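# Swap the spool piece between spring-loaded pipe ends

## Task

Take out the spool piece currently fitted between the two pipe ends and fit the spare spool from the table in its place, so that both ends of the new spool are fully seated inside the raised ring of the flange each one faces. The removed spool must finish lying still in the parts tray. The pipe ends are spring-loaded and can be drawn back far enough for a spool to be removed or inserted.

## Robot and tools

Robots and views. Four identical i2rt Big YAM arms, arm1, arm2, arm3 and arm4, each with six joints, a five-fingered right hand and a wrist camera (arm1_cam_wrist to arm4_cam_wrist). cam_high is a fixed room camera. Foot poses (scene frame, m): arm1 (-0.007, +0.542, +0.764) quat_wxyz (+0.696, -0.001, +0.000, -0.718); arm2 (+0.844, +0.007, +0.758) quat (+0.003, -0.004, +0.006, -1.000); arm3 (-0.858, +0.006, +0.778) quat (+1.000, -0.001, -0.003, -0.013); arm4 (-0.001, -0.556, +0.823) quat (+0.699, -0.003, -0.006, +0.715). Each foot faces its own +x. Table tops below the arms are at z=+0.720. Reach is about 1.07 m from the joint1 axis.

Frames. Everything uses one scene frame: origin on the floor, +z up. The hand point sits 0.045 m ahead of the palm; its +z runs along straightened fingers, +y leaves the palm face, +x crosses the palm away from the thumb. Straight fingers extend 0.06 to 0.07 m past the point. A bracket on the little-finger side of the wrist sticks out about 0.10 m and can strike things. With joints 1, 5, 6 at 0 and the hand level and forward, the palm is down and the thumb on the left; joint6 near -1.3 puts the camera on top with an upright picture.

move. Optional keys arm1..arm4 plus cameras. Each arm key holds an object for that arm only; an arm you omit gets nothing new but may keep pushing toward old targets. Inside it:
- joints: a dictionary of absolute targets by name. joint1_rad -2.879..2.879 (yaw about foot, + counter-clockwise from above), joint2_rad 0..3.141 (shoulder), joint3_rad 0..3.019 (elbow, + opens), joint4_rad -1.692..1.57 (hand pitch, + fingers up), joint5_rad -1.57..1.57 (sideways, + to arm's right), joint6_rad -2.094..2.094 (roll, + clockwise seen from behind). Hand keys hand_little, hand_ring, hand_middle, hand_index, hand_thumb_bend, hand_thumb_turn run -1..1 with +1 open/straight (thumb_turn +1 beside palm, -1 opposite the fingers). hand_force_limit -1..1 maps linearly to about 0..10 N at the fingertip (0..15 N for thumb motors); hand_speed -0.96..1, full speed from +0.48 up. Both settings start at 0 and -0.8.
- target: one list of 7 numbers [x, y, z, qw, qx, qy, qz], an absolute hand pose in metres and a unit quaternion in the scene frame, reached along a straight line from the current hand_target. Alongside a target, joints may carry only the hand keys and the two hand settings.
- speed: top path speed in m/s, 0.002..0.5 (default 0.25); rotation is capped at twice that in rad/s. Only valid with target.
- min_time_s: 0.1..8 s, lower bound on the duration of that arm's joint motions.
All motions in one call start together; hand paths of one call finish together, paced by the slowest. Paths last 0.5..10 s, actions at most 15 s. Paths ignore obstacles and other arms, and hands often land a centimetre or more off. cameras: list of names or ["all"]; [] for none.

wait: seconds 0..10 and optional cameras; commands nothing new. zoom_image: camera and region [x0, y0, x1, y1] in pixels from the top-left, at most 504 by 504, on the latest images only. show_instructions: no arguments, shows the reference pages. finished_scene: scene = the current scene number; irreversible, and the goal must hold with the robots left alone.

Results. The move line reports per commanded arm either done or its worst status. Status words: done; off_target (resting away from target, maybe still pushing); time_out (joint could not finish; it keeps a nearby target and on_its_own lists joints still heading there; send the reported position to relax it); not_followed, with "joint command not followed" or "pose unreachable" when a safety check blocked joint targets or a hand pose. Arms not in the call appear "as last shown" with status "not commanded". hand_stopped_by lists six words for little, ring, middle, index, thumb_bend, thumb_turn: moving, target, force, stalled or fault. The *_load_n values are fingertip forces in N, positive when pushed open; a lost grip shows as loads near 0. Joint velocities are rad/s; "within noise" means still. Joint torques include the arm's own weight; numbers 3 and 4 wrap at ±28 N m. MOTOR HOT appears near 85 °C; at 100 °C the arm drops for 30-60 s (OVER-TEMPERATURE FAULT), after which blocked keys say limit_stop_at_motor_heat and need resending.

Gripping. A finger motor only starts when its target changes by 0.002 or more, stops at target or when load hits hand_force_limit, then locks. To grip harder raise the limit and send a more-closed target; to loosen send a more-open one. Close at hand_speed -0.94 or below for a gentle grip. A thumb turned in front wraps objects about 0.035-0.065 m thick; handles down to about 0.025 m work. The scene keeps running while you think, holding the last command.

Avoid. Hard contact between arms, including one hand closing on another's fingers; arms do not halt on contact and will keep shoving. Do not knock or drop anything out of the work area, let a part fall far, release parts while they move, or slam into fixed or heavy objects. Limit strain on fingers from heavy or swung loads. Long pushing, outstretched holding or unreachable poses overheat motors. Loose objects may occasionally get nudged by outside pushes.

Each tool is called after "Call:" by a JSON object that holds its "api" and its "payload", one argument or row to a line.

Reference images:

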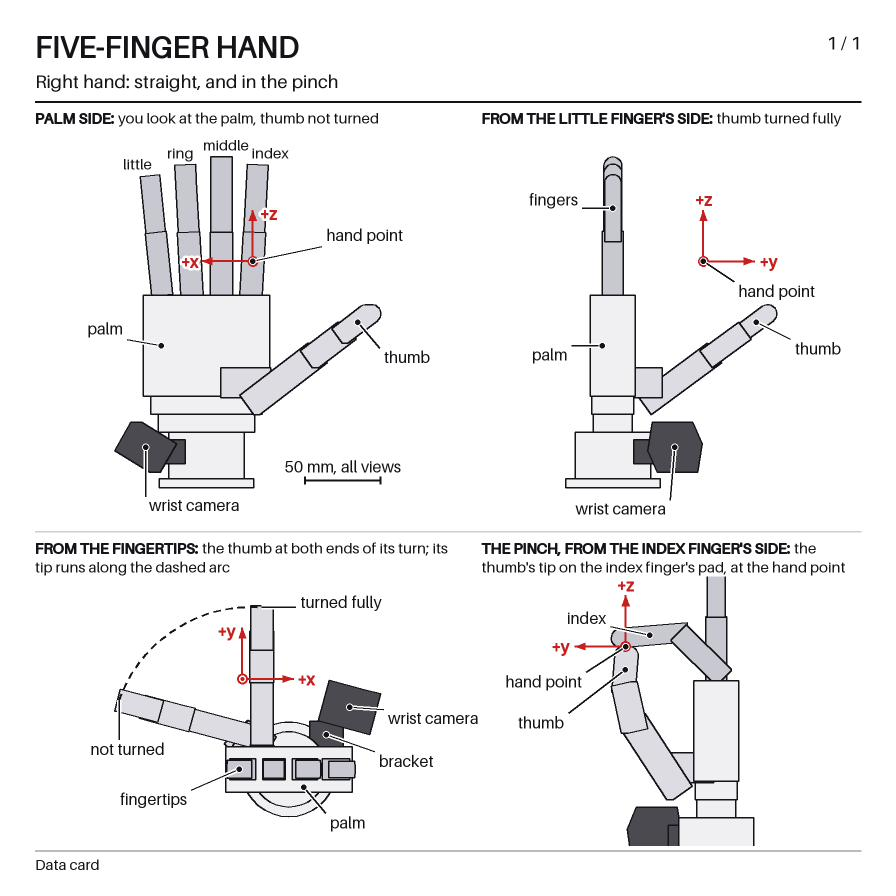

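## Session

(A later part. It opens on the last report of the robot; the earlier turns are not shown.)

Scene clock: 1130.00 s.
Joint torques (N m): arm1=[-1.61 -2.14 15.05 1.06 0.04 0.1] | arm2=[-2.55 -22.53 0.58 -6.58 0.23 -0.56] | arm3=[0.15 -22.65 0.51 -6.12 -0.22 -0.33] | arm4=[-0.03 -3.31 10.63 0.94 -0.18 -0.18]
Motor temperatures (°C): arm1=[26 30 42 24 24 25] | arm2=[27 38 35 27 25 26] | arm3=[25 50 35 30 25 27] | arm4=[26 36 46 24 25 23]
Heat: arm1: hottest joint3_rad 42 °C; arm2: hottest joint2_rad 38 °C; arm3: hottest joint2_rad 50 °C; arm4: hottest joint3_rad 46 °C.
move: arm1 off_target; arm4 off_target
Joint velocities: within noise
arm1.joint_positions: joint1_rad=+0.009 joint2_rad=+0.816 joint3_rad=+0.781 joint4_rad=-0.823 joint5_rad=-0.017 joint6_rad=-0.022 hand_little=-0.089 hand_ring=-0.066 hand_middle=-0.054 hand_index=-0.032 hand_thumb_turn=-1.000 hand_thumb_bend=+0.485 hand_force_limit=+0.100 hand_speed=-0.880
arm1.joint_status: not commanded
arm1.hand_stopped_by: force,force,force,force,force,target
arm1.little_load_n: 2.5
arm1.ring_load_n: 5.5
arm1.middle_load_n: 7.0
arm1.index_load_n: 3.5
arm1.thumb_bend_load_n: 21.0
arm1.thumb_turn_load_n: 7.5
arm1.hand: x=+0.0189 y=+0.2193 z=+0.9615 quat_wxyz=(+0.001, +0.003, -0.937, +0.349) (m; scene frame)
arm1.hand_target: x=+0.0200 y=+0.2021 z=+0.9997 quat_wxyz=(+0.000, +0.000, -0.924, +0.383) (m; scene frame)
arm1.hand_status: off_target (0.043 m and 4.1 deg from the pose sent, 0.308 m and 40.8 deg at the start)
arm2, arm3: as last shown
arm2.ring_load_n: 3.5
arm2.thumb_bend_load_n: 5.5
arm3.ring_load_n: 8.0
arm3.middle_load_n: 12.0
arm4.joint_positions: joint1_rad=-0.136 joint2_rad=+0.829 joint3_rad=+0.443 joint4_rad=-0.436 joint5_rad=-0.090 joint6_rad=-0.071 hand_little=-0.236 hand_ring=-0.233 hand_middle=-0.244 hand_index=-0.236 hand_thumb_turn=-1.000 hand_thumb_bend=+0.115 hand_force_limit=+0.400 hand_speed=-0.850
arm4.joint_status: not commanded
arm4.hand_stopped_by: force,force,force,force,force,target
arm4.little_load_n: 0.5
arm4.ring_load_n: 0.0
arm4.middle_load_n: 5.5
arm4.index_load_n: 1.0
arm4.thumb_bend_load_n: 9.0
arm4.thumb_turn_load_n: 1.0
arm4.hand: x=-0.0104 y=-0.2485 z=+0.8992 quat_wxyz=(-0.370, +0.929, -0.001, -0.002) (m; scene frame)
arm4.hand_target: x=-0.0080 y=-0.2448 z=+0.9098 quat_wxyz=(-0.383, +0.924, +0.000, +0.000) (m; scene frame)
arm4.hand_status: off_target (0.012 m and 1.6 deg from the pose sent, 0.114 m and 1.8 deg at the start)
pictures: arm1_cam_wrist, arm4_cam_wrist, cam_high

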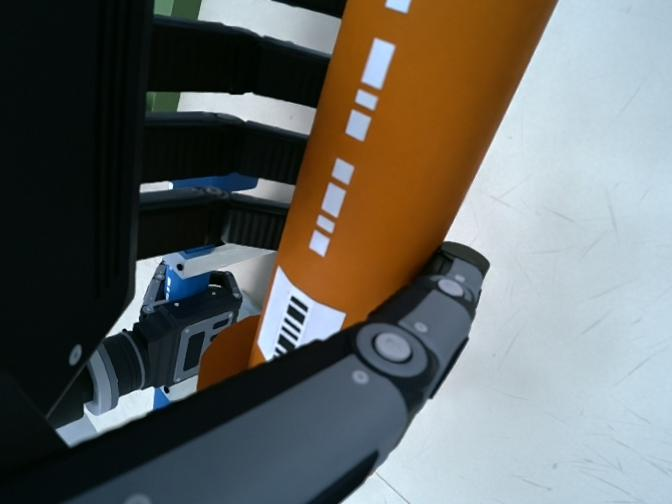

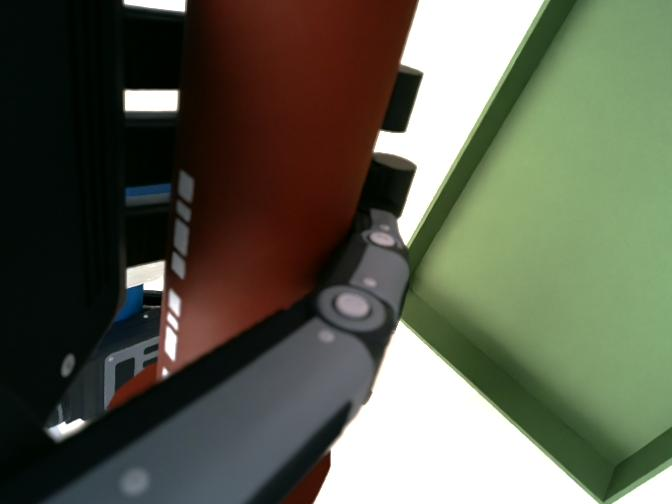

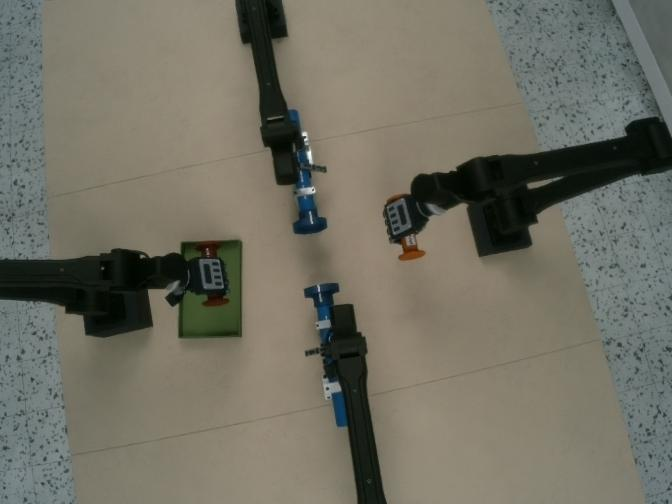

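Call:
{"api": "move", "payload": {
  "arm4": {"target": [0.008, -0.268, 0.80, 0.3827, -0.9239, 0, 0], "speed": 0.1},
  "arm1": {"target": [0.025, 0.08, 1.03, 0, 0, 0.9239, -0.3827], "speed": 0.1},
  "cameras": ["arm1_cam_wrist", "arm4_cam_wrist", "cam_high"]
}}

Scene clock: 1169.70 s.
Joint torques (N m): arm1=[-0.73 -7.3 14.83 1.83 0.03 0.11] | arm2=[-2.55 -22.59 0.58 -6.57 0.23 -0.56] | arm3=[0.15 -22.71 0.53 -6.12 -0.21 -0.34] | arm4=[0.09 -1.55 8.36 2.09 -0.25 -0.18]
Motor temperatures (°C): arm1=[26 29 50 24 24 25] | arm2=[27 39 35 27 25 26] | arm3=[25 50 35 30 25 27] | arm4=[26 34 45 24 25 23]
Heat: arm1: hottest joint3_rad 50 °C; arm2: hottest joint2_rad 39 °C; arm3: hottest joint2_rad 50 °C; arm4: hottest joint3_rad 45 °C.
move: arm1 off_target; arm4 off_target
Joint velocities: within noise
arm1.joint_positions: joint1_rad=+0.023 joint2_rad=+1.157 joint3_rad=+1.067 joint4_rad=-0.789 joint5_rad=-0.004 joint6_rad=-0.008 hand_little=-0.089 hand_ring=-0.066 hand_middle=-0.054 hand_index=-0.032 hand_thumb_turn=-1.000 hand_thumb_bend=+0.485 hand_force_limit=+0.100 hand_speed=-0.880
arm1.joint_status: not commanded
arm1.hand_stopped_by: force,force,force,force,force,target
arm1.little_load_n: 3.0
arm1.ring_load_n: 5.5
arm1.middle_load_n: 7.5
arm1.index_load_n: 4.0
arm1.thumb_bend_load_n: 21.0
arm1.thumb_turn_load_n: 7.5
arm1.hand: x=+0.0208 y=+0.1057 z=+0.9889 quat_wxyz=(+0.002, +0.001, -0.941, +0.339) (m; scene frame)
arm1.hand_target: x=+0.0249 y=+0.0832 z=+1.0305 quat_wxyz=(-0.001, +0.000, -0.924, +0.383) (m; scene frame)
arm1.hand_status: off_target (0.049 m and 5.4 deg from the pose sent, 0.155 m and 4.1 deg at the start)
arm2, arm3: as last shown
arm3.ring_load_n: 7.5
arm3.thumb_bend_load_n: 6.0
arm4.joint_positions: joint1_rad=-0.225 joint2_rad=+1.036 joint3_rad=+0.200 joint4_rad=-0.003 joint5_rad=-0.151 joint6_rad=-0.135 hand_little=-0.236 hand_ring=-0.233 hand_middle=-0.244 hand_index=-0.236 hand_thumb_turn=-1.000 hand_thumb_bend=+0.115 hand_force_limit=+0.400 hand_speed=-0.850
arm4.joint_status: not commanded
arm4.hand_stopped_by: force,force,force,force,force,target
arm4.little_load_n: 0.5
arm4.ring_load_n: 0.5
arm4.middle_load_n: 6.0
arm4.index_load_n: 1.0
arm4.thumb_bend_load_n: 8.5
arm4.thumb_turn_load_n: 1.0
arm4.hand: x=+0.0042 y=-0.2795 z=+0.7934 quat_wxyz=(-0.366, +0.931, -0.002, -0.004) (m; scene frame)
arm4.hand_target: x=+0.0080 y=-0.2685 z=+0.8005 quat_wxyz=(-0.383, +0.924, +0.000, +0.000) (m; scene frame)
arm4.hand_status: off_target (0.014 m and 2.2 deg from the pose sent, 0.103 m and 1.6 deg at the start)
pictures: arm1_cam_wrist, arm4_cam_wrist, cam_high

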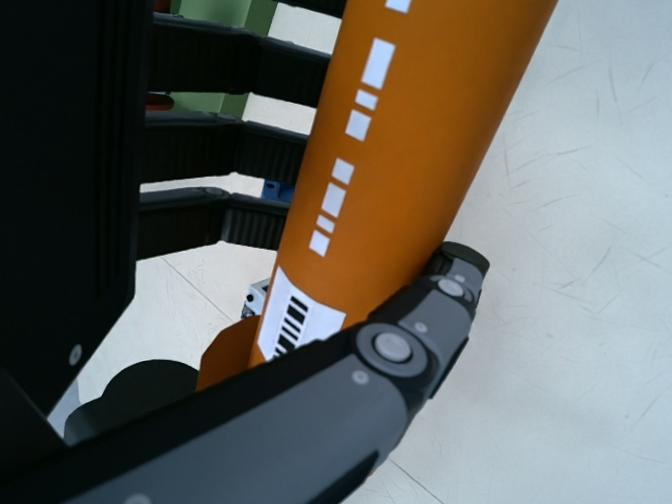

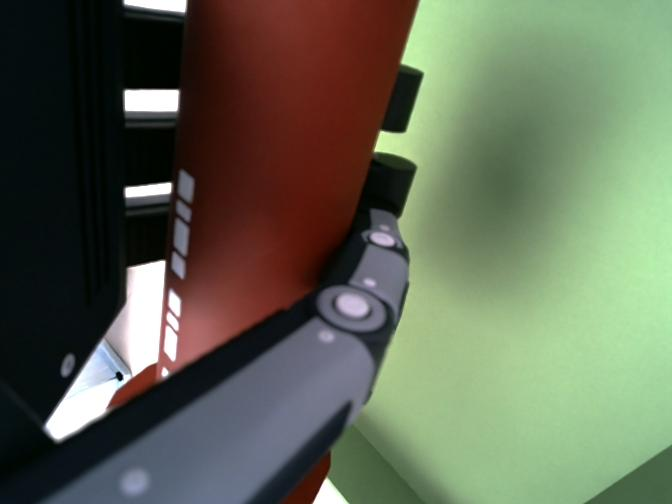

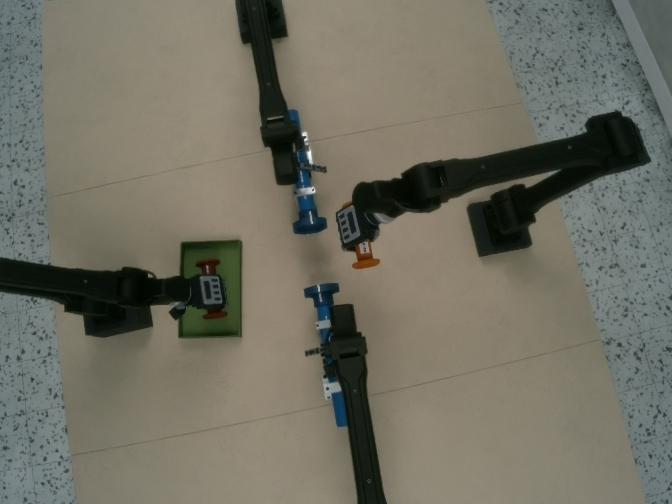

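Call:
{"api": "move", "payload": {
  "arm4": {"target": [0.008, -0.268, 0.752, 0.3827, -0.9239, 0, 0], "speed": 0.05},
  "cameras": ["arm4_cam_wrist", "cam_high"]
}}

Call:
{"api": "zoom_image", "payload": {
  "camera": "cam_high",
  "region": [160, 210, 290, 350]
}}

Call:
{"api": "zoom_image", "payload": {
  "camera": "cam_high",
  "region": [280, 180, 400, 310]
}}

Scene clock: 1236.37 s.
Joint torques (N m): arm1=[-0.79 -7.12 14.91 1.87 0.05 0.1] | arm2=[-2.55 -22.53 0.58 -6.57 0.22 -0.56] | arm3=[0.09 -22.71 0.51 -6.13 -0.22 -0.33] | arm4=[0.26 -3.31 5.42 2.1 -0.16 -0.16]
Motor temperatures (°C): arm1=[26 30 50 24 24 25] | arm2=[27 40 35 27 25 26] | arm3=[25 51 35 31 25 27] | arm4=[26 32 39 25 25 23]
Heat: arm1: hottest joint3_rad 50 °C; arm2: hottest joint2_rad 40 °C; arm3: hottest joint2_rad 51 °C; arm4: hottest joint3_rad 39 °C.
move: arm4 done
Joint velocities: within noise
arm1, arm2, arm3: as last shown
arm1.little_load_n: 2.5
arm1.ring_load_n: 6.0
arm1.middle_load_n: 7.0
arm1.thumb_bend_load_n: 21.5
arm1.thumb_turn_load_n: 7.0
arm2.ring_load_n: 3.0
arm3.middle_load_n: 11.5
arm3.thumb_bend_load_n: 5.5
arm4.joint_positions: joint1_rad=-0.225 joint2_rad=+1.336 joint3_rad=+0.155 joint4_rad=+0.349 joint5_rad=-0.151 joint6_rad=-0.136 hand_little=-0.236 hand_ring=-0.233 hand_middle=-0.244 hand_index=-0.236 hand_thumb_turn=-1.000 hand_thumb_bend=+0.115 hand_force_limit=+0.400 hand_speed=-0.850
arm4.joint_status: not commanded
arm4.hand_stopped_by: force,force,force,force,force,target
arm4.little_load_n: 0.5
arm4.ring_load_n: 0.5
arm4.middle_load_n: 5.5
arm4.index_load_n: 1.0
arm4.thumb_bend_load_n: 9.0
arm4.thumb_turn_load_n: 1.5
arm4.hand: x=+0.0054 y=-0.2764 z=+0.7479 quat_wxyz=(-0.369, +0.930, -0.001, -0.003) (m; scene frame)
arm4.hand_target: x=+0.0080 y=-0.2681 z=+0.7523 quat_wxyz=(-0.383, +0.924, +0.000, +0.000) (m; scene frame)
arm4.hand_status: done (0.010 m and 1.8 deg from the pose sent, 0.043 m and 2.2 deg at the start)
pictures: arm4_cam_wrist, cam_high

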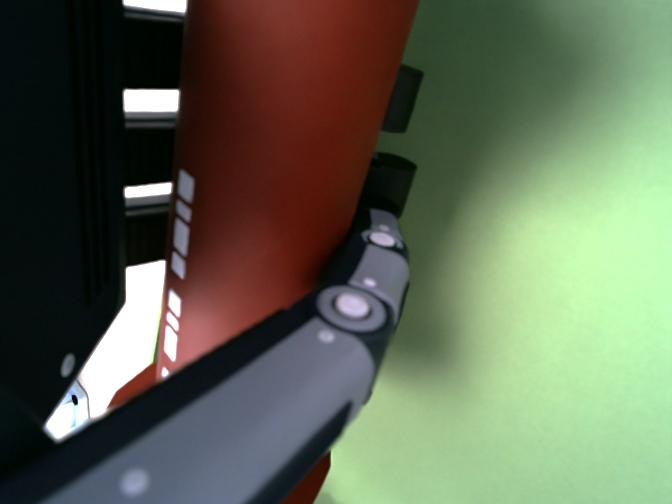

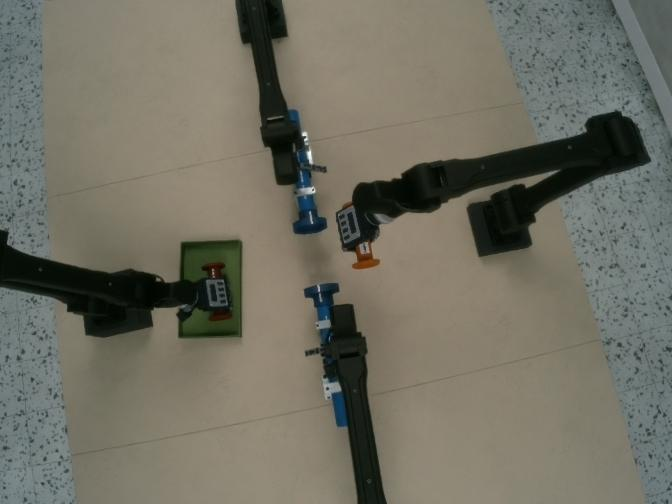

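Scaled by 3.600 from the camera's 672x504 image, which has a finer 960x720 frame.

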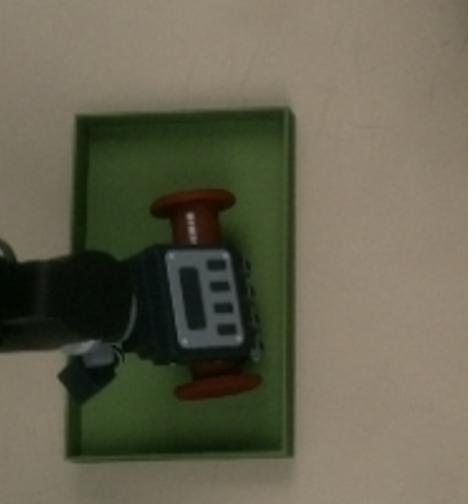

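Scaled by 3.877 from the camera's 672x504 image, which has a finer 960x720 frame.

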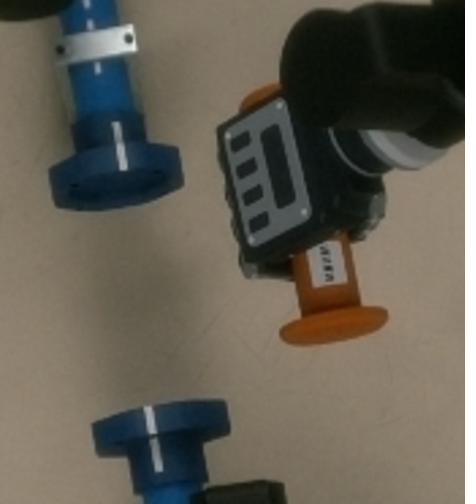

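Call:
{"api": "move", "payload": {
  "arm4": {"target": [0.008, -0.268, 0.735, 0.3827, -0.9239, 0, 0], "speed": 0.03}
}}

Call:
{"api": "move", "payload": {
  "arm4": {"joints": {"hand_speed": -0.7, "hand_thumb_bend": 1}},
  "cameras": ["arm4_cam_wrist", "cam_high"]
}}

Scene clock: 1248.77 s.
Joint torques (N m): arm1=[-0.73 -7.59 14.8 2 0.06 0.11] | arm2=[-2.55 -22.59 0.58 -6.57 0.22 -0.56] | arm3=[0.15 -22.71 0.51 -6.11 -0.22 -0.33] | arm4=[0.32 -2.2 4.68 2.02 -0.05 -0.15]
Motor temperatures (°C): arm1=[26 30 50 24 24 25] | arm2=[27 40 35 27 25 26] | arm3=[25 51 35 31 25 27] | arm4=[26 32 39 25 25 23]
Heat: arm1: hottest joint3_rad 50 °C; arm2: hottest joint2_rad 40 °C; arm3: hottest joint2_rad 51 °C; arm4: hottest joint3_rad 39 °C.
move: arm4 done
Joint velocities: within noise
arm1, arm2, arm3: as last shown
arm1.middle_load_n: 7.5
arm1.thumb_turn_load_n: 7.5
arm2.thumb_bend_load_n: 6.0
arm4.joint_positions: joint1_rad=-0.225 joint2_rad=+1.444 joint3_rad=+0.145 joint4_rad=+0.488 joint5_rad=-0.153 joint6_rad=-0.136 hand_little=-0.236 hand_ring=-0.233 hand_middle=-0.245 hand_index=-0.236 hand_thumb_turn=-1.000 hand_thumb_bend=+0.115 hand_force_limit=+0.400 hand_speed=-0.850
arm4.joint_status: not commanded
arm4.hand_stopped_by: force,force,force,force,force,target
arm4.little_load_n: 0.0
arm4.ring_load_n: 0.0
arm4.middle_load_n: 3.0
arm4.index_load_n: 0.5
arm4.thumb_bend_load_n: 9.5
arm4.thumb_turn_load_n: 1.5
arm4.hand: x=+0.0059 y=-0.2723 z=+0.7364 quat_wxyz=(-0.379, +0.926, +0.000, -0.002) (m; scene frame)
arm4.hand_target: x=+0.0080 y=-0.2681 z=+0.7352 quat_wxyz=(-0.382, +0.924, +0.000, +0.000) (m; scene frame)
arm4.hand_status: done (0.005 m and 0.6 deg from the pose sent, 0.016 m and 1.8 deg at the start)
pictures: none

Scene clock: 1251.33 s.
Joint torques (N m): arm1=[-1.14 -6.53 14.86 1.83 0.06 0.09] | arm2=[-2.55 -22.59 0.58 -6.58 0.23 -0.56] | arm3=[0.09 -22.77 0.5 -6.13 -0.22 -0.33] | arm4=[0.32 -2.61 4.64 1.81 -0.05 -0.15]
Motor temperatures (°C): arm1=[26 30 50 24 24 25] | arm2=[27 40 34 27 25 26] | arm3=[25 51 35 31 25 27] | arm4=[26 32 38 25 25 23]
Heat: arm1: hottest joint3_rad 50 °C; arm2: hottest joint2_rad 40 °C; arm3: hottest joint2_rad 51 °C; arm4: hottest joint3_rad 38 °C.
move: arm4 done
Joint velocities: within noise
arm1: as last shown
arm1.thumb_bend_load_n: 21.0
arm2.joint_positions: joint1_rad=-0.062 joint2_rad=+2.006 joint3_rad=+1.625 joint4_rad=-1.226 joint5_rad=-0.007 joint6_rad=+1.551 hand_little=-0.815 hand_ring=-0.814 hand_middle=-0.831 hand_index=-0.860 hand_thumb_turn=-1.000 hand_thumb_bend=+0.847 hand_force_limit=+1.000 hand_speed=-0.750
arm2.joint_status: not commanded
arm2.hand_stopped_by: force,force,force,force,force,target
arm2.little_load_n: 0.5
arm2.ring_load_n: 3.5
arm2.middle_load_n: 8.5
arm2.index_load_n: 19.5
arm2.thumb_bend_load_n: 6.0
arm2.thumb_turn_load_n: 6.0
arm2.hand: x=+0.2243 y=-0.0197 z=+0.7971 quat_wxyz=(+0.002, -1.000, +0.019, -0.014) (m; scene frame)
arm2.hand_target: x=+0.2985 y=-0.0195 z=+0.8025 quat_wxyz=(-0.003, -0.995, +0.000, -0.103) (m; scene frame)
arm2.hand_status: not commanded
arm3.joint_positions: joint1_rad=+0.009 joint2_rad=+2.012 joint3_rad=+1.565 joint4_rad=-1.163 joint5_rad=+0.002 joint6_rad=+1.578 hand_little=-0.837 hand_ring=-0.833 hand_middle=-0.840 hand_index=-0.860 hand_thumb_turn=-1.000 hand_thumb_bend=+0.892 hand_force_limit=+1.000 hand_speed=-0.750
arm3.joint_status: not commanded
arm3.hand_stopped_by: force,force,force,force,force,target
arm3.little_load_n: 1.0
arm3.ring_load_n: 7.5
arm3.middle_load_n: 12.0
arm3.index_load_n: 23.5
arm3.thumb_bend_load_n: 6.0
arm3.thumb_turn_load_n: 6.0
arm3.hand: x=-0.2468 y=+0.0541 z=+0.7911 quat_wxyz=(+0.017, -0.012, -1.000, +0.001) (m; scene frame)
arm3.hand_target: x=-0.3219 y=+0.0526 z=+0.7964 quat_wxyz=(+0.104, +0.000, -0.995, -0.002) (m; scene frame)
arm3.hand_status: not commanded
arm4.joint_positions: joint1_rad=-0.225 joint2_rad=+1.449 joint3_rad=+0.145 joint4_rad=+0.494 joint5_rad=-0.153 joint6_rad=-0.136 hand_little=-0.236 hand_ring=-0.233 hand_middle=-0.246 hand_index=-0.236 hand_thumb_turn=-1.000 hand_thumb_bend=+1.000 hand_force_limit=+0.400 hand_speed=-0.700
arm4.joint_status: all done
arm4.hand_stopped_by: force,force,force,force,target,target
arm4.little_load_n: 0.0
arm4.ring_load_n: 0.0
arm4.middle_load_n: -4.0
arm4.index_load_n: 0.0
arm4.thumb_bend_load_n: 0.0
arm4.thumb_turn_load_n: 0.0
arm4.hand: x=+0.0060 y=-0.2720 z=+0.7360 quat_wxyz=(-0.379, +0.925, +0.000, -0.002) (m; scene frame)
arm4.hand_target: x=+0.0080 y=-0.2680 z=+0.7352 quat_wxyz=(-0.383, +0.924, +0.000, +0.000) (m; scene frame)
arm4.hand_status: not commanded
pictures: arm4_cam_wrist, cam_high

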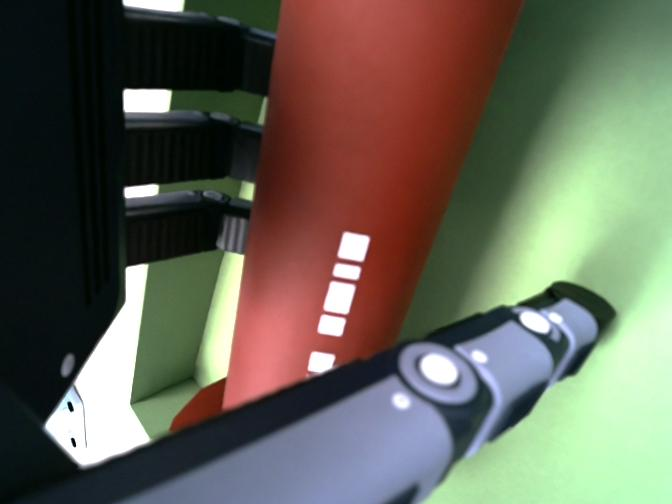

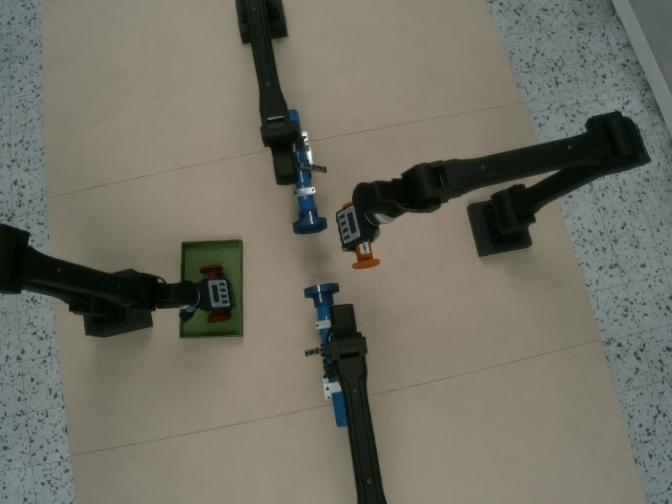

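Call:
{"api": "move", "payload": {
  "arm4": {"target": [0.008, -0.268, 0.755, 0.3827, -0.9239, 0, 0], "speed": 0.02, "joints": {"hand_speed": -0.85, "hand_little": 0.15, "hand_ring": 0.15, "hand_middle": 0.15, "hand_index": 0.15}},
  "cameras": ["arm4_cam_wrist"]
}}

Scene clock: 1266.80 s.
Joint torques (N m): arm1=[-0.73 -7.12 14.87 1.88 0.09 0.11] | arm2=[-2.55 -22.53 0.58 -6.57 0.22 -0.56] | arm3=[0.09 -22.71 0.51 -6.12 -0.21 -0.33] | arm4=[0.26 -4.13 6.64 0.68 -0.05 -0.16]
Motor temperatures (°C): arm1=[26 30 50 24 24 25] | arm2=[27 40 34 27 25 26] | arm3=[25 52 34 31 25 27] | arm4=[26 32 38 25 25 23]
Heat: arm1: hottest joint3_rad 50 °C; arm2: hottest joint2_rad 40 °C; arm3: hottest joint2_rad 52 °C; arm4: hottest joint3_rad 38 °C.
move: arm4 off_target
Joint velocities: within noise
arm1, arm2, arm3: as last shown
arm1.thumb_bend_load_n: 21.5
arm2.ring_load_n: 3.0
arm2.thumb_bend_load_n: 5.5
arm3.ring_load_n: 8.0
arm3.thumb_bend_load_n: 5.5
arm4.joint_positions: joint1_rad=-0.225 joint2_rad=+1.328 joint3_rad=+0.143 joint4_rad=+0.369 joint5_rad=-0.155 joint6_rad=-0.136 hand_little=+0.150 hand_ring=+0.150 hand_middle=+0.150 hand_index=+0.150 hand_thumb_turn=-1.000 hand_thumb_bend=+1.000 hand_force_limit=+0.400 hand_speed=-0.850
arm4.joint_status: all done
arm4.hand_stopped_by: target,target,target,target,target,target
arm4.little_load_n: 0.0
arm4.ring_load_n: 0.0
arm4.middle_load_n: 0.0
arm4.index_load_n: 0.0
arm4.thumb_bend_load_n: 0.0
arm4.thumb_turn_load_n: 0.0
arm4.hand: x=+0.0046 y=-0.2767 z=+0.7496 quat_wxyz=(-0.377, +0.926, +0.000, -0.003) (m; scene frame)
arm4.hand_target: x=+0.0079 y=-0.2680 z=+0.7551 quat_wxyz=(-0.383, +0.924, +0.000, +0.000) (m; scene frame)
arm4.hand_status: off_target (0.011 m and 0.8 deg from the pose sent, 0.020 m and 0.5 deg at the start)
pictures: arm4_cam_wrist

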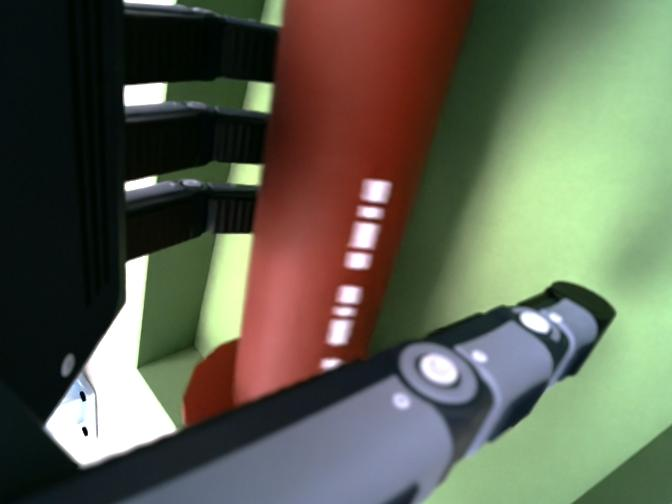

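Call:
{"api": "move", "payload": {
  "arm4": {"target": [0.006, -0.262, 0.81, 0.3827, -0.9239, 0, 0], "speed": 0.06, "joints": {"hand_speed": -0.8, "hand_little": 0.5, "hand_ring": 0.5, "hand_middle": 0.5, "hand_index": 0.5}},
  "cameras": ["arm4_cam_wrist"]
}}

Call:
{"api": "move", "payload": {
  "arm4": {"target": [0.0, -0.25, 1.05, 0.3827, -0.9239, 0, 0], "speed": 0.15, "joints": {"hand_speed": -0.6, "hand_little": 1, "hand_ring": 1, "hand_middle": 1, "hand_index": 1}},
  "arm1": {"target": [0.035, -0.005, 1.0, 0, 0, 0.9239, -0.3827], "speed": 0.1},
  "cameras": ["arm1_cam_wrist", "arm4_cam_wrist", "cam_high"]
}}

Call:
{"api": "zoom_image", "payload": {
  "camera": "cam_high",
  "region": [250, 190, 380, 320]
}}

Scene clock: 1280.87 s.
Joint torques (N m): arm1=[-0.62 -7.24 14.9 1.76 0.06 0.12] | arm2=[-2.49 -22.59 0.58 -6.57 0.23 -0.56] | arm3=[0.09 -22.59 0.53 -6.12 -0.21 -0.33] | arm4=[1.08 -2.73 10.99 0.66 0 -0.08]
Motor temperatures (°C): arm1=[26 30 51 24 24 25] | arm2=[27 40 34 27 25 26] | arm3=[25 52 34 31 25 27] | arm4=[26 32 37 24 25 23]
Heat: arm1: hottest joint3_rad 51 °C; arm2: hottest joint2_rad 40 °C; arm3: hottest joint2_rad 52 °C; arm4: hottest joint3_rad 37 °C.
move: arm4 off_target
Joint velocities: within noise
arm1, arm2, arm3: as last shown
arm1.ring_load_n: 5.5
arm1.thumb_bend_load_n: 21.0
arm2.index_load_n: 19.0
arm3.little_load_n: 1.5
arm3.ring_load_n: 7.5
arm3.middle_load_n: 11.5
arm3.thumb_bend_load_n: 6.0
arm4.joint_positions: joint1_rad=-0.224 joint2_rad=+1.031 joint3_rad=+0.197 joint4_rad=-0.004 joint5_rad=-0.147 joint6_rad=-0.136 hand_little=+0.500 hand_ring=+0.500 hand_middle=+0.500 hand_index=+0.500 hand_thumb_turn=-1.000 hand_thumb_bend=+1.000 hand_force_limit=+0.400 hand_speed=-0.800
arm4.joint_status: all done
arm4.hand_stopped_by: target,target,target,target,target,target
arm4.little_load_n: 0.0
arm4.ring_load_n: 0.0
arm4.middle_load_n: 0.0
arm4.index_load_n: 0.0
arm4.thumb_bend_load_n: 0.0
arm4.thumb_turn_load_n: 0.0
arm4.hand: x=+0.0044 y=-0.2809 z=+0.7930 quat_wxyz=(-0.366, +0.931, -0.002, -0.002) (m; scene frame)
arm4.hand_target: x=+0.0058 y=-0.2624 z=+0.8099 quat_wxyz=(-0.383, +0.924, +0.000, +0.000) (m; scene frame)
arm4.hand_status: off_target (0.025 m and 2.1 deg from the pose sent, 0.062 m and 0.8 deg at the start)
pictures: arm4_cam_wrist

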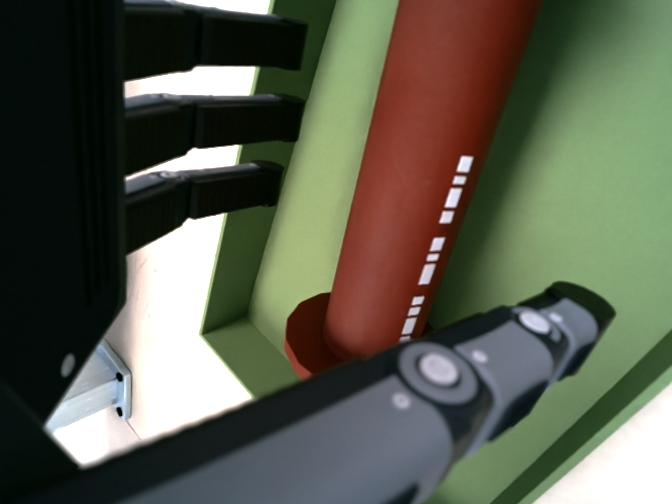

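Scene clock: 1283.10 s.
Joint torques (N m): arm1=[-0.73 -9.99 14.87 2.03 0.04 0.09] | arm2=[-2.55 -22.59 0.58 -6.57 0.22 -0.56] | arm3=[0.15 -22.77 0.51 -6.13 -0.21 -0.33] | arm4=[1.26 -1.03 14.3 0.66 0.01 -0.05]
Motor temperatures (°C): arm1=[26 30 51 24 24 25] | arm2=[27 40 34 27 25 26] | arm3=[25 52 34 31 25 27] | arm4=[26 32 38 24 25 23]
Heat: arm1: hottest joint3_rad 51 °C; arm2: hottest joint2_rad 40 °C; arm3: hottest joint2_rad 52 °C; arm4: hottest joint3_rad 38 °C.
move: arm1 off_target; arm4 off_target
Joint velocities: within noise
arm1.joint_positions: joint1_rad=+0.046 joint2_rad=+1.387 joint3_rad=+1.187 joint4_rad=-0.685 joint5_rad=+0.012 joint6_rad=+0.007 hand_little=-0.089 hand_ring=-0.066 hand_middle=-0.054 hand_index=-0.032 hand_thumb_turn=-1.000 hand_thumb_bend=+0.485 hand_force_limit=+0.100 hand_speed=-0.880
arm1.joint_status: not commanded
arm1.hand_stopped_by: force,force,force,force,force,target
arm1.little_load_n: 2.5
arm1.ring_load_n: 6.0
arm1.middle_load_n: 7.0
arm1.index_load_n: 3.5
arm1.thumb_bend_load_n: 21.0
arm1.thumb_turn_load_n: 7.5
arm1.hand: x=+0.0299 y=+0.0255 z=+0.9579 quat_wxyz=(+0.003, +0.002, -0.942, +0.337) (m; scene frame)
arm1.hand_target: x=+0.0349 y=-0.0012 z=+1.0008 quat_wxyz=(+0.000, +0.000, -0.924, +0.383) (m; scene frame)
arm1.hand_status: off_target (0.052 m and 5.7 deg from the pose sent, 0.112 m and 5.4 deg at the start)
arm2, arm3: as last shown
arm2.ring_load_n: 3.5
arm2.middle_load_n: 8.0
arm2.index_load_n: 19.5
arm2.thumb_bend_load_n: 6.0
arm3.little_load_n: 1.0
arm3.middle_load_n: 12.0
arm3.index_load_n: 23.0
arm3.thumb_bend_load_n: 5.5
arm4.joint_positions: joint1_rad=-0.200 joint2_rad=+0.725 joint3_rad=+0.748 joint4_rad=-0.855 joint5_rad=-0.131 joint6_rad=-0.121 hand_little=+1.000 hand_ring=+1.000 hand_middle=+1.000 hand_index=+1.000 hand_thumb_turn=-1.000 hand_thumb_bend=+1.000 hand_force_limit=+0.400 hand_speed=-0.600
arm4.joint_status: all done
arm4.hand_stopped_by: target,target,target,target,target,target
arm4.little_load_n: 0.0
arm4.ring_load_n: 0.0
arm4.middle_load_n: 0.0
arm4.index_load_n: 0.0
arm4.thumb_bend_load_n: 0.0
arm4.thumb_turn_load_n: 0.0
arm4.hand: x=+0.0016 y=-0.2572 z=+1.0275 quat_wxyz=(-0.367, +0.930, +0.000, -0.001) (m; scene frame)
arm4.hand_target: x=+0.0000 y=-0.2505 z=+1.0497 quat_wxyz=(-0.383, +0.924, +0.000, +0.000) (m; scene frame)
arm4.hand_status: off_target (0.024 m and 1.9 deg from the pose sent, 0.259 m and 2.1 deg at the start)
pictures: arm1_cam_wrist, arm4_cam_wrist, cam_high

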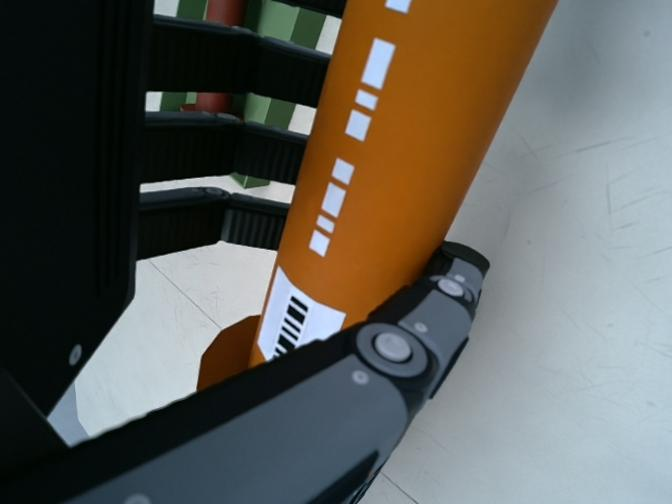

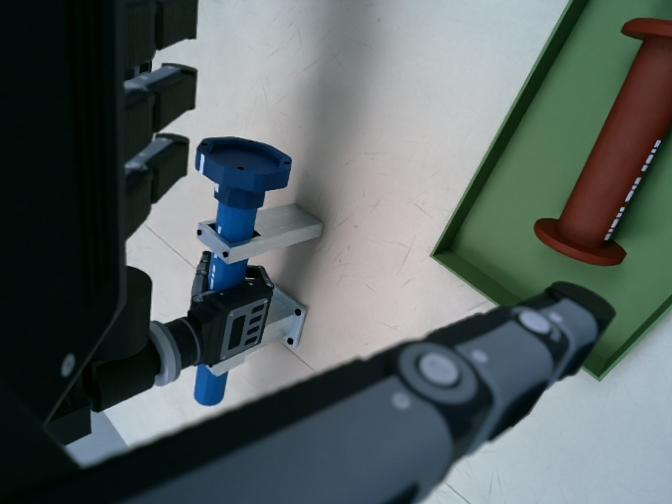

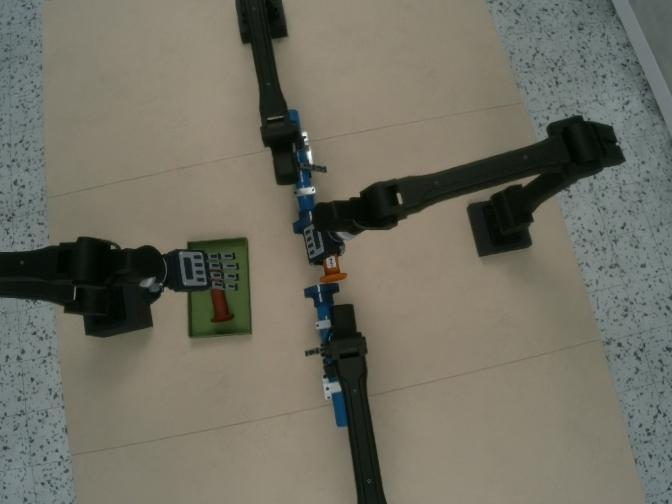

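Scaled by 3.877 from the camera's 672x504 image, which has a finer 960x720 frame.

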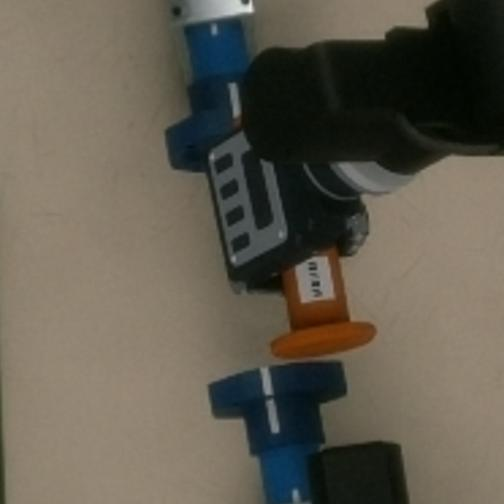

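Call:
{"api": "move", "payload": {
  "arm1": {"target": [0.019, -0.010, 0.935, 0, 0, 0.9239, -0.3827], "speed": 0.06},
  "arm4": {"target": [0.10, -0.20, 1.0, 0.3827, -0.9239, 0, 0], "speed": 0.15},
  "cameras": ["arm1_cam_wrist", "arm4_cam_wrist", "cam_high"]
}}

Call:
{"api": "zoom_image", "payload": {
  "camera": "cam_high",
  "region": [250, 190, 380, 320]
}}

Scene clock: 1318.90 s.
Joint torques (N m): arm1=[-2.49 -10.7 9.32 2.18 -0.15 -0.07] | arm2=[-2.55 -22.59 0.59 -6.58 0.23 -0.56] | arm3=[0.09 -22.71 0.53 -6.12 -0.22 -0.34] | arm4=[0.26 -3.37 14.23 1.68 -0.3 -0.21]
Motor temperatures (°C): arm1=[26 30 50 24 24 25] | arm2=[27 40 34 27 25 26] | arm3=[25 52 34 32 25 27] | arm4=[26 31 46 24 25 23]
Heat: arm1: hottest joint3_rad 50 °C; arm2: hottest joint2_rad 40 °C; arm3: hottest joint2_rad 52 °C; arm4: hottest joint3_rad 46 °C.
move: arm1 off_target; arm4 off_target
Joint velocities: within noise
arm1.joint_positions: joint1_rad=+0.028 joint2_rad=+1.446 joint3_rad=+1.137 joint4_rad=-0.513 joint5_rad=-0.006 joint6_rad=+0.001 hand_little=-0.089 hand_ring=-0.066 hand_middle=-0.054 hand_index=-0.032 hand_thumb_turn=-1.000 hand_thumb_bend=+0.485 hand_force_limit=+0.100 hand_speed=-0.880
arm1.joint_status: not commanded
arm1.hand_stopped_by: force,force,force,force,force,target
arm1.little_load_n: 2.5
arm1.ring_load_n: 5.5
arm1.middle_load_n: 7.0
arm1.index_load_n: 4.0
arm1.thumb_bend_load_n: 21.5
arm1.thumb_turn_load_n: 7.5
arm1.hand: x=+0.0235 y=-0.0020 z=+0.9255 quat_wxyz=(-0.002, -0.001, -0.931, +0.366) (m; scene frame)
arm1.hand_target: x=+0.0191 y=-0.0097 z=+0.9350 quat_wxyz=(+0.000, +0.000, -0.924, +0.382) (m; scene frame)
arm1.hand_status: off_target (0.013 m and 2.1 deg from the pose sent, 0.044 m and 5.7 deg at the start)
arm2, arm3: as last shown
arm2.ring_load_n: 3.0
arm2.middle_load_n: 8.5
arm3.ring_load_n: 8.0
arm3.middle_load_n: 11.5
arm3.index_load_n: 23.5
arm3.thumb_bend_load_n: 6.0
arm4.joint_positions: joint1_rad=-0.495 joint2_rad=+0.983 joint3_rad=+0.748 joint4_rad=-0.677 joint5_rad=-0.335 joint6_rad=-0.334 hand_little=+1.000 hand_ring=+1.000 hand_middle=+1.000 hand_index=+1.000 hand_thumb_turn=-1.000 hand_thumb_bend=+1.000 hand_force_limit=+0.400 hand_speed=-0.600
arm4.joint_status: not commanded
arm4.hand_stopped_by: target,target,target,target,target,target
arm4.little_load_n: 0.0
arm4.ring_load_n: 0.0
arm4.middle_load_n: 0.0
arm4.index_load_n: 0.0
arm4.thumb_bend_load_n: 0.0
arm4.thumb_turn_load_n: 0.0
arm4.hand: x=+0.0887 y=-0.2187 z=+0.9776 quat_wxyz=(-0.358, +0.934, -0.008, -0.014) (m; scene frame)
arm4.hand_target: x=+0.0994 y=-0.2014 z=+1.0004 quat_wxyz=(-0.383, +0.924, +0.000, +0.000) (m; scene frame)
arm4.hand_status: off_target (0.031 m and 3.6 deg from the pose sent, 0.117 m and 1.9 deg at the start)
pictures: arm1_cam_wrist, arm4_cam_wrist, cam_high

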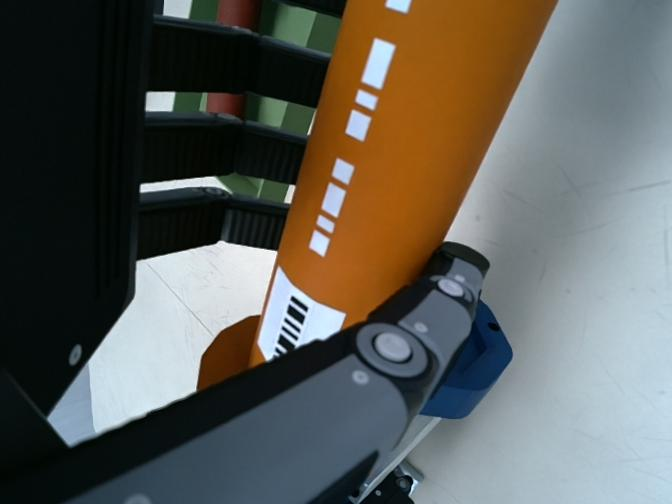

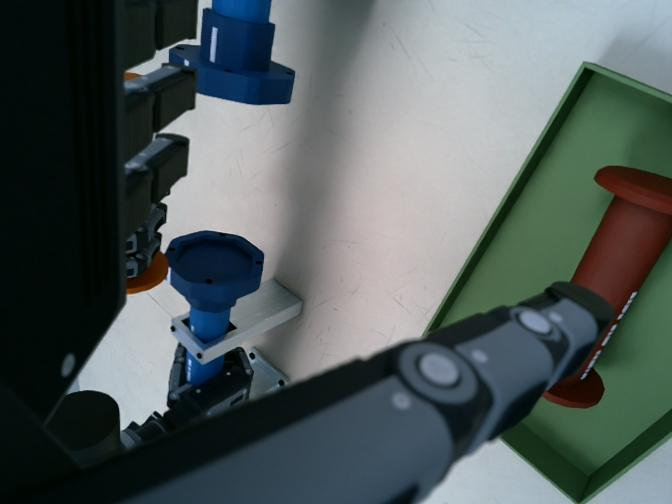

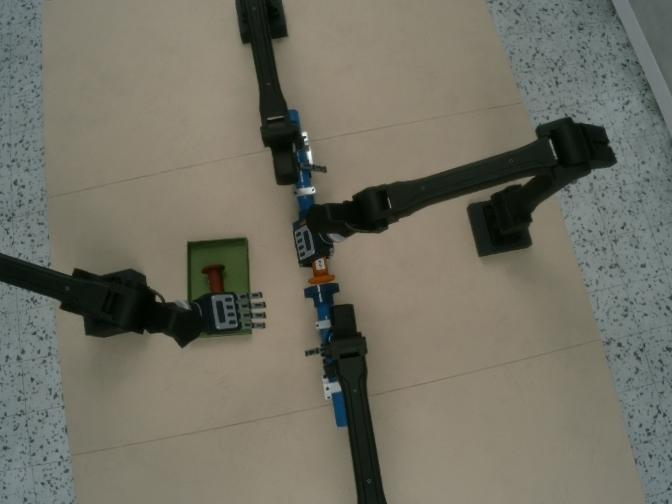

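Scaled by 3.877 from the camera's 672x504 image, which has a finer 960x720 frame.

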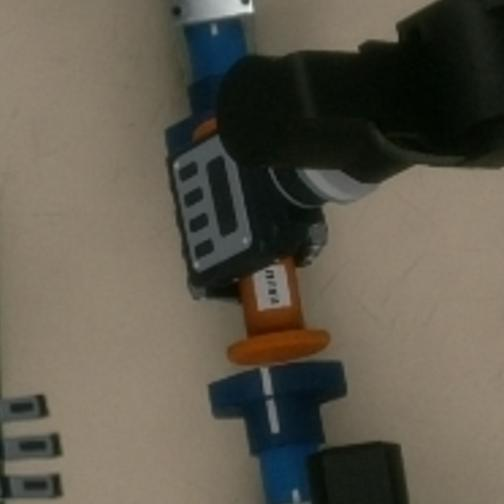

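Call:
{"api": "move", "payload": {
  "cameras": ["cam_high","arm4_cam_wrist","arm1_cam_wrist"]
}}

Call:
{"api": "zoom_image", "payload": {
  "camera": "cam_high",
  "region": [250, 190, 380, 320]
}}

Scene clock: 1358.57 s.
Joint torques (N m): arm1=[-1.96 -10.75 9.16 2.04 -0.15 -0.06] | arm2=[-2.49 -22.53 0.58 -6.57 0.23 -0.56] | arm3=[0.15 -22.71 0.51 -6.11 -0.22 -0.33] | arm4=[0.26 -3.37 14.23 1.66 -0.3 -0.21]
Motor temperatures (°C): arm1=[26 31 43 24 24 25] | arm2=[27 41 34 28 25 26] | arm3=[25 52 34 32 25 27] | arm4=[25 31 50 25 25 23]
Heat: arm1: hottest joint3_rad 43 °C; arm2: hottest joint2_rad 41 °C; arm3: hottest joint2_rad 52 °C; arm4: hottest joint3_rad 50 °C.
Joint velocities: within noise
arm1.joint_positions: joint1_rad=+0.028 joint2_rad=+1.446 joint3_rad=+1.137 joint4_rad=-0.513 joint5_rad=-0.006 joint6_rad=+0.001 hand_little=-0.089 hand_ring=-0.066 hand_middle=-0.054 hand_index=-0.032 hand_thumb_turn=-1.000 hand_thumb_bend=+0.485 hand_force_limit=+0.100 hand_speed=-0.880
arm1.joint_status: not commanded
arm1.hand_stopped_by: force,force,force,force,force,target
arm1.little_load_n: 2.5
arm1.ring_load_n: 5.5
arm1.middle_load_n: 7.5
arm1.index_load_n: 3.5
arm1.thumb_bend_load_n: 21.5
arm1.thumb_turn_load_n: 7.5
arm1.hand: x=+0.0236 y=-0.0020 z=+0.9255 quat_wxyz=(-0.002, +0.000, -0.931, +0.366) (m; scene frame)
arm1.hand_target: x=+0.0191 y=-0.0097 z=+0.9350 quat_wxyz=(+0.000, +0.000, -0.924, +0.382) (m; scene frame)
arm1.hand_status: off_target (0.013 m and 2.1 deg from the pose sent, 0.044 m and 5.7 deg at the start)
arm2.joint_positions: joint1_rad=-0.062 joint2_rad=+2.006 joint3_rad=+1.625 joint4_rad=-1.226 joint5_rad=-0.007 joint6_rad=+1.551 hand_little=-0.815 hand_ring=-0.814 hand_middle=-0.831 hand_index=-0.860 hand_thumb_turn=-1.000 hand_thumb_bend=+0.847 hand_force_limit=+1.000 hand_speed=-0.750
arm2.joint_status: not commanded
arm2.hand_stopped_by: force,force,force,force,force,target
arm2.little_load_n: 0.5
arm2.ring_load_n: 3.0
arm2.middle_load_n: 8.5
arm2.index_load_n: 19.0
arm2.thumb_bend_load_n: 5.5
arm2.thumb_turn_load_n: 6.0
arm2.hand: x=+0.2243 y=-0.0197 z=+0.7971 quat_wxyz=(+0.002, -1.000, +0.019, -0.014) (m; scene frame)
arm2.hand_target: x=+0.2985 y=-0.0195 z=+0.8025 quat_wxyz=(-0.003, -0.995, +0.000, -0.103) (m; scene frame)
arm2.hand_status: not commanded
arm3.joint_positions: joint1_rad=+0.009 joint2_rad=+2.012 joint3_rad=+1.565 joint4_rad=-1.163 joint5_rad=+0.002 joint6_rad=+1.578 hand_little=-0.837 hand_ring=-0.833 hand_middle=-0.840 hand_index=-0.860 hand_thumb_turn=-1.000 hand_thumb_bend=+0.892 hand_force_limit=+1.000 hand_speed=-0.750
arm3.joint_status: not commanded
arm3.hand_stopped_by: force,force,force,force,force,target
arm3.little_load_n: 1.0
arm3.ring_load_n: 7.5
arm3.middle_load_n: 11.5
arm3.index_load_n: 23.5
arm3.thumb_bend_load_n: 6.0
arm3.thumb_turn_load_n: 6.0
arm3.hand: x=-0.2468 y=+0.0541 z=+0.7911 quat_wxyz=(+0.017, -0.012, -1.000, +0.001) (m; scene frame)
arm3.hand_target: x=-0.3219 y=+0.0526 z=+0.7964 quat_wxyz=(+0.104, +0.000, -0.995, -0.002) (m; scene frame)
arm3.hand_status: not commanded
arm4.joint_positions: joint1_rad=-0.495 joint2_rad=+0.983 joint3_rad=+0.748 joint4_rad=-0.677 joint5_rad=-0.335 joint6_rad=-0.335 hand_little=+1.000 hand_ring=+1.000 hand_middle=+1.000 hand_index=+1.000 hand_thumb_turn=-1.000 hand_thumb_bend=+1.000 hand_force_limit=+0.400 hand_speed=-0.600
arm4.joint_status: not commanded
arm4.hand_stopped_by: target,target,target,target,target,target
arm4.little_load_n: 0.0
arm4.ring_load_n: 0.0
arm4.middle_load_n: 0.0
arm4.index_load_n: 0.0
arm4.thumb_bend_load_n: 0.0
arm4.thumb_turn_load_n: 0.0
arm4.hand: x=+0.0888 y=-0.2188 z=+0.9776 quat_wxyz=(-0.358, +0.934, -0.008, -0.014) (m; scene frame)
arm4.hand_target: x=+0.0994 y=-0.2014 z=+1.0004 quat_wxyz=(-0.383, +0.924, +0.000, +0.000) (m; scene frame)
arm4.hand_status: off_target (0.031 m and 3.6 deg from the pose sent, 0.117 m and 1.9 deg at the start)
pictures: arm1_cam_wrist, arm4_cam_wrist, cam_high

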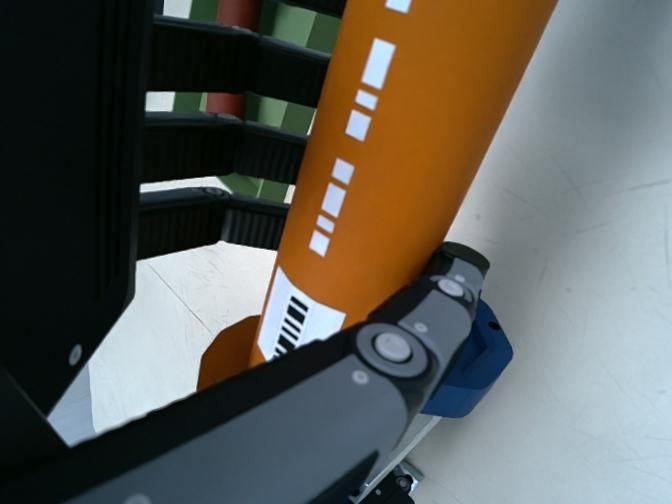

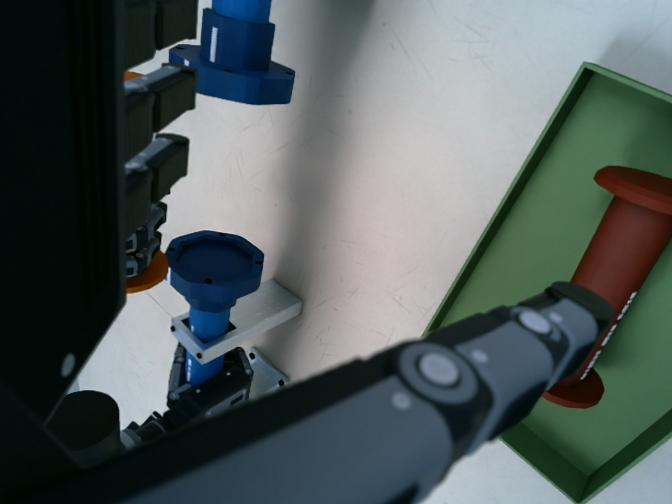

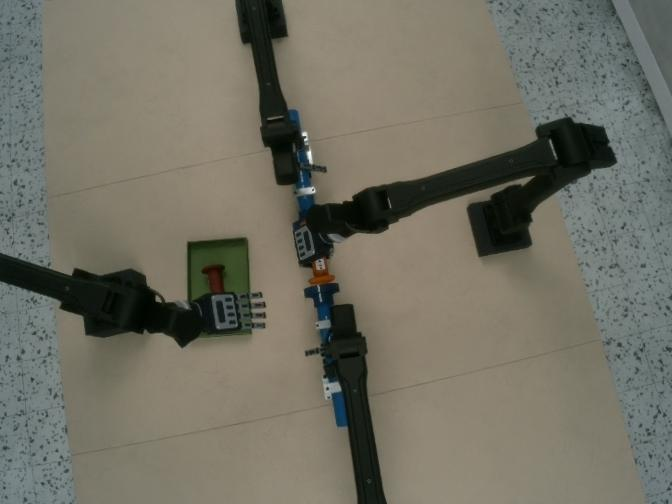

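Scaled by 3.877 from the camera's 672x504 image, which has a finer 960x720 frame.

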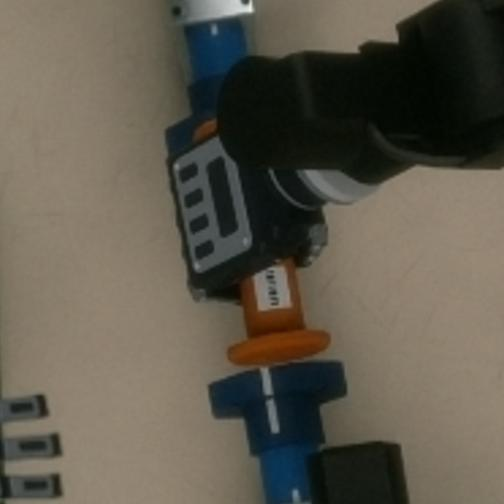

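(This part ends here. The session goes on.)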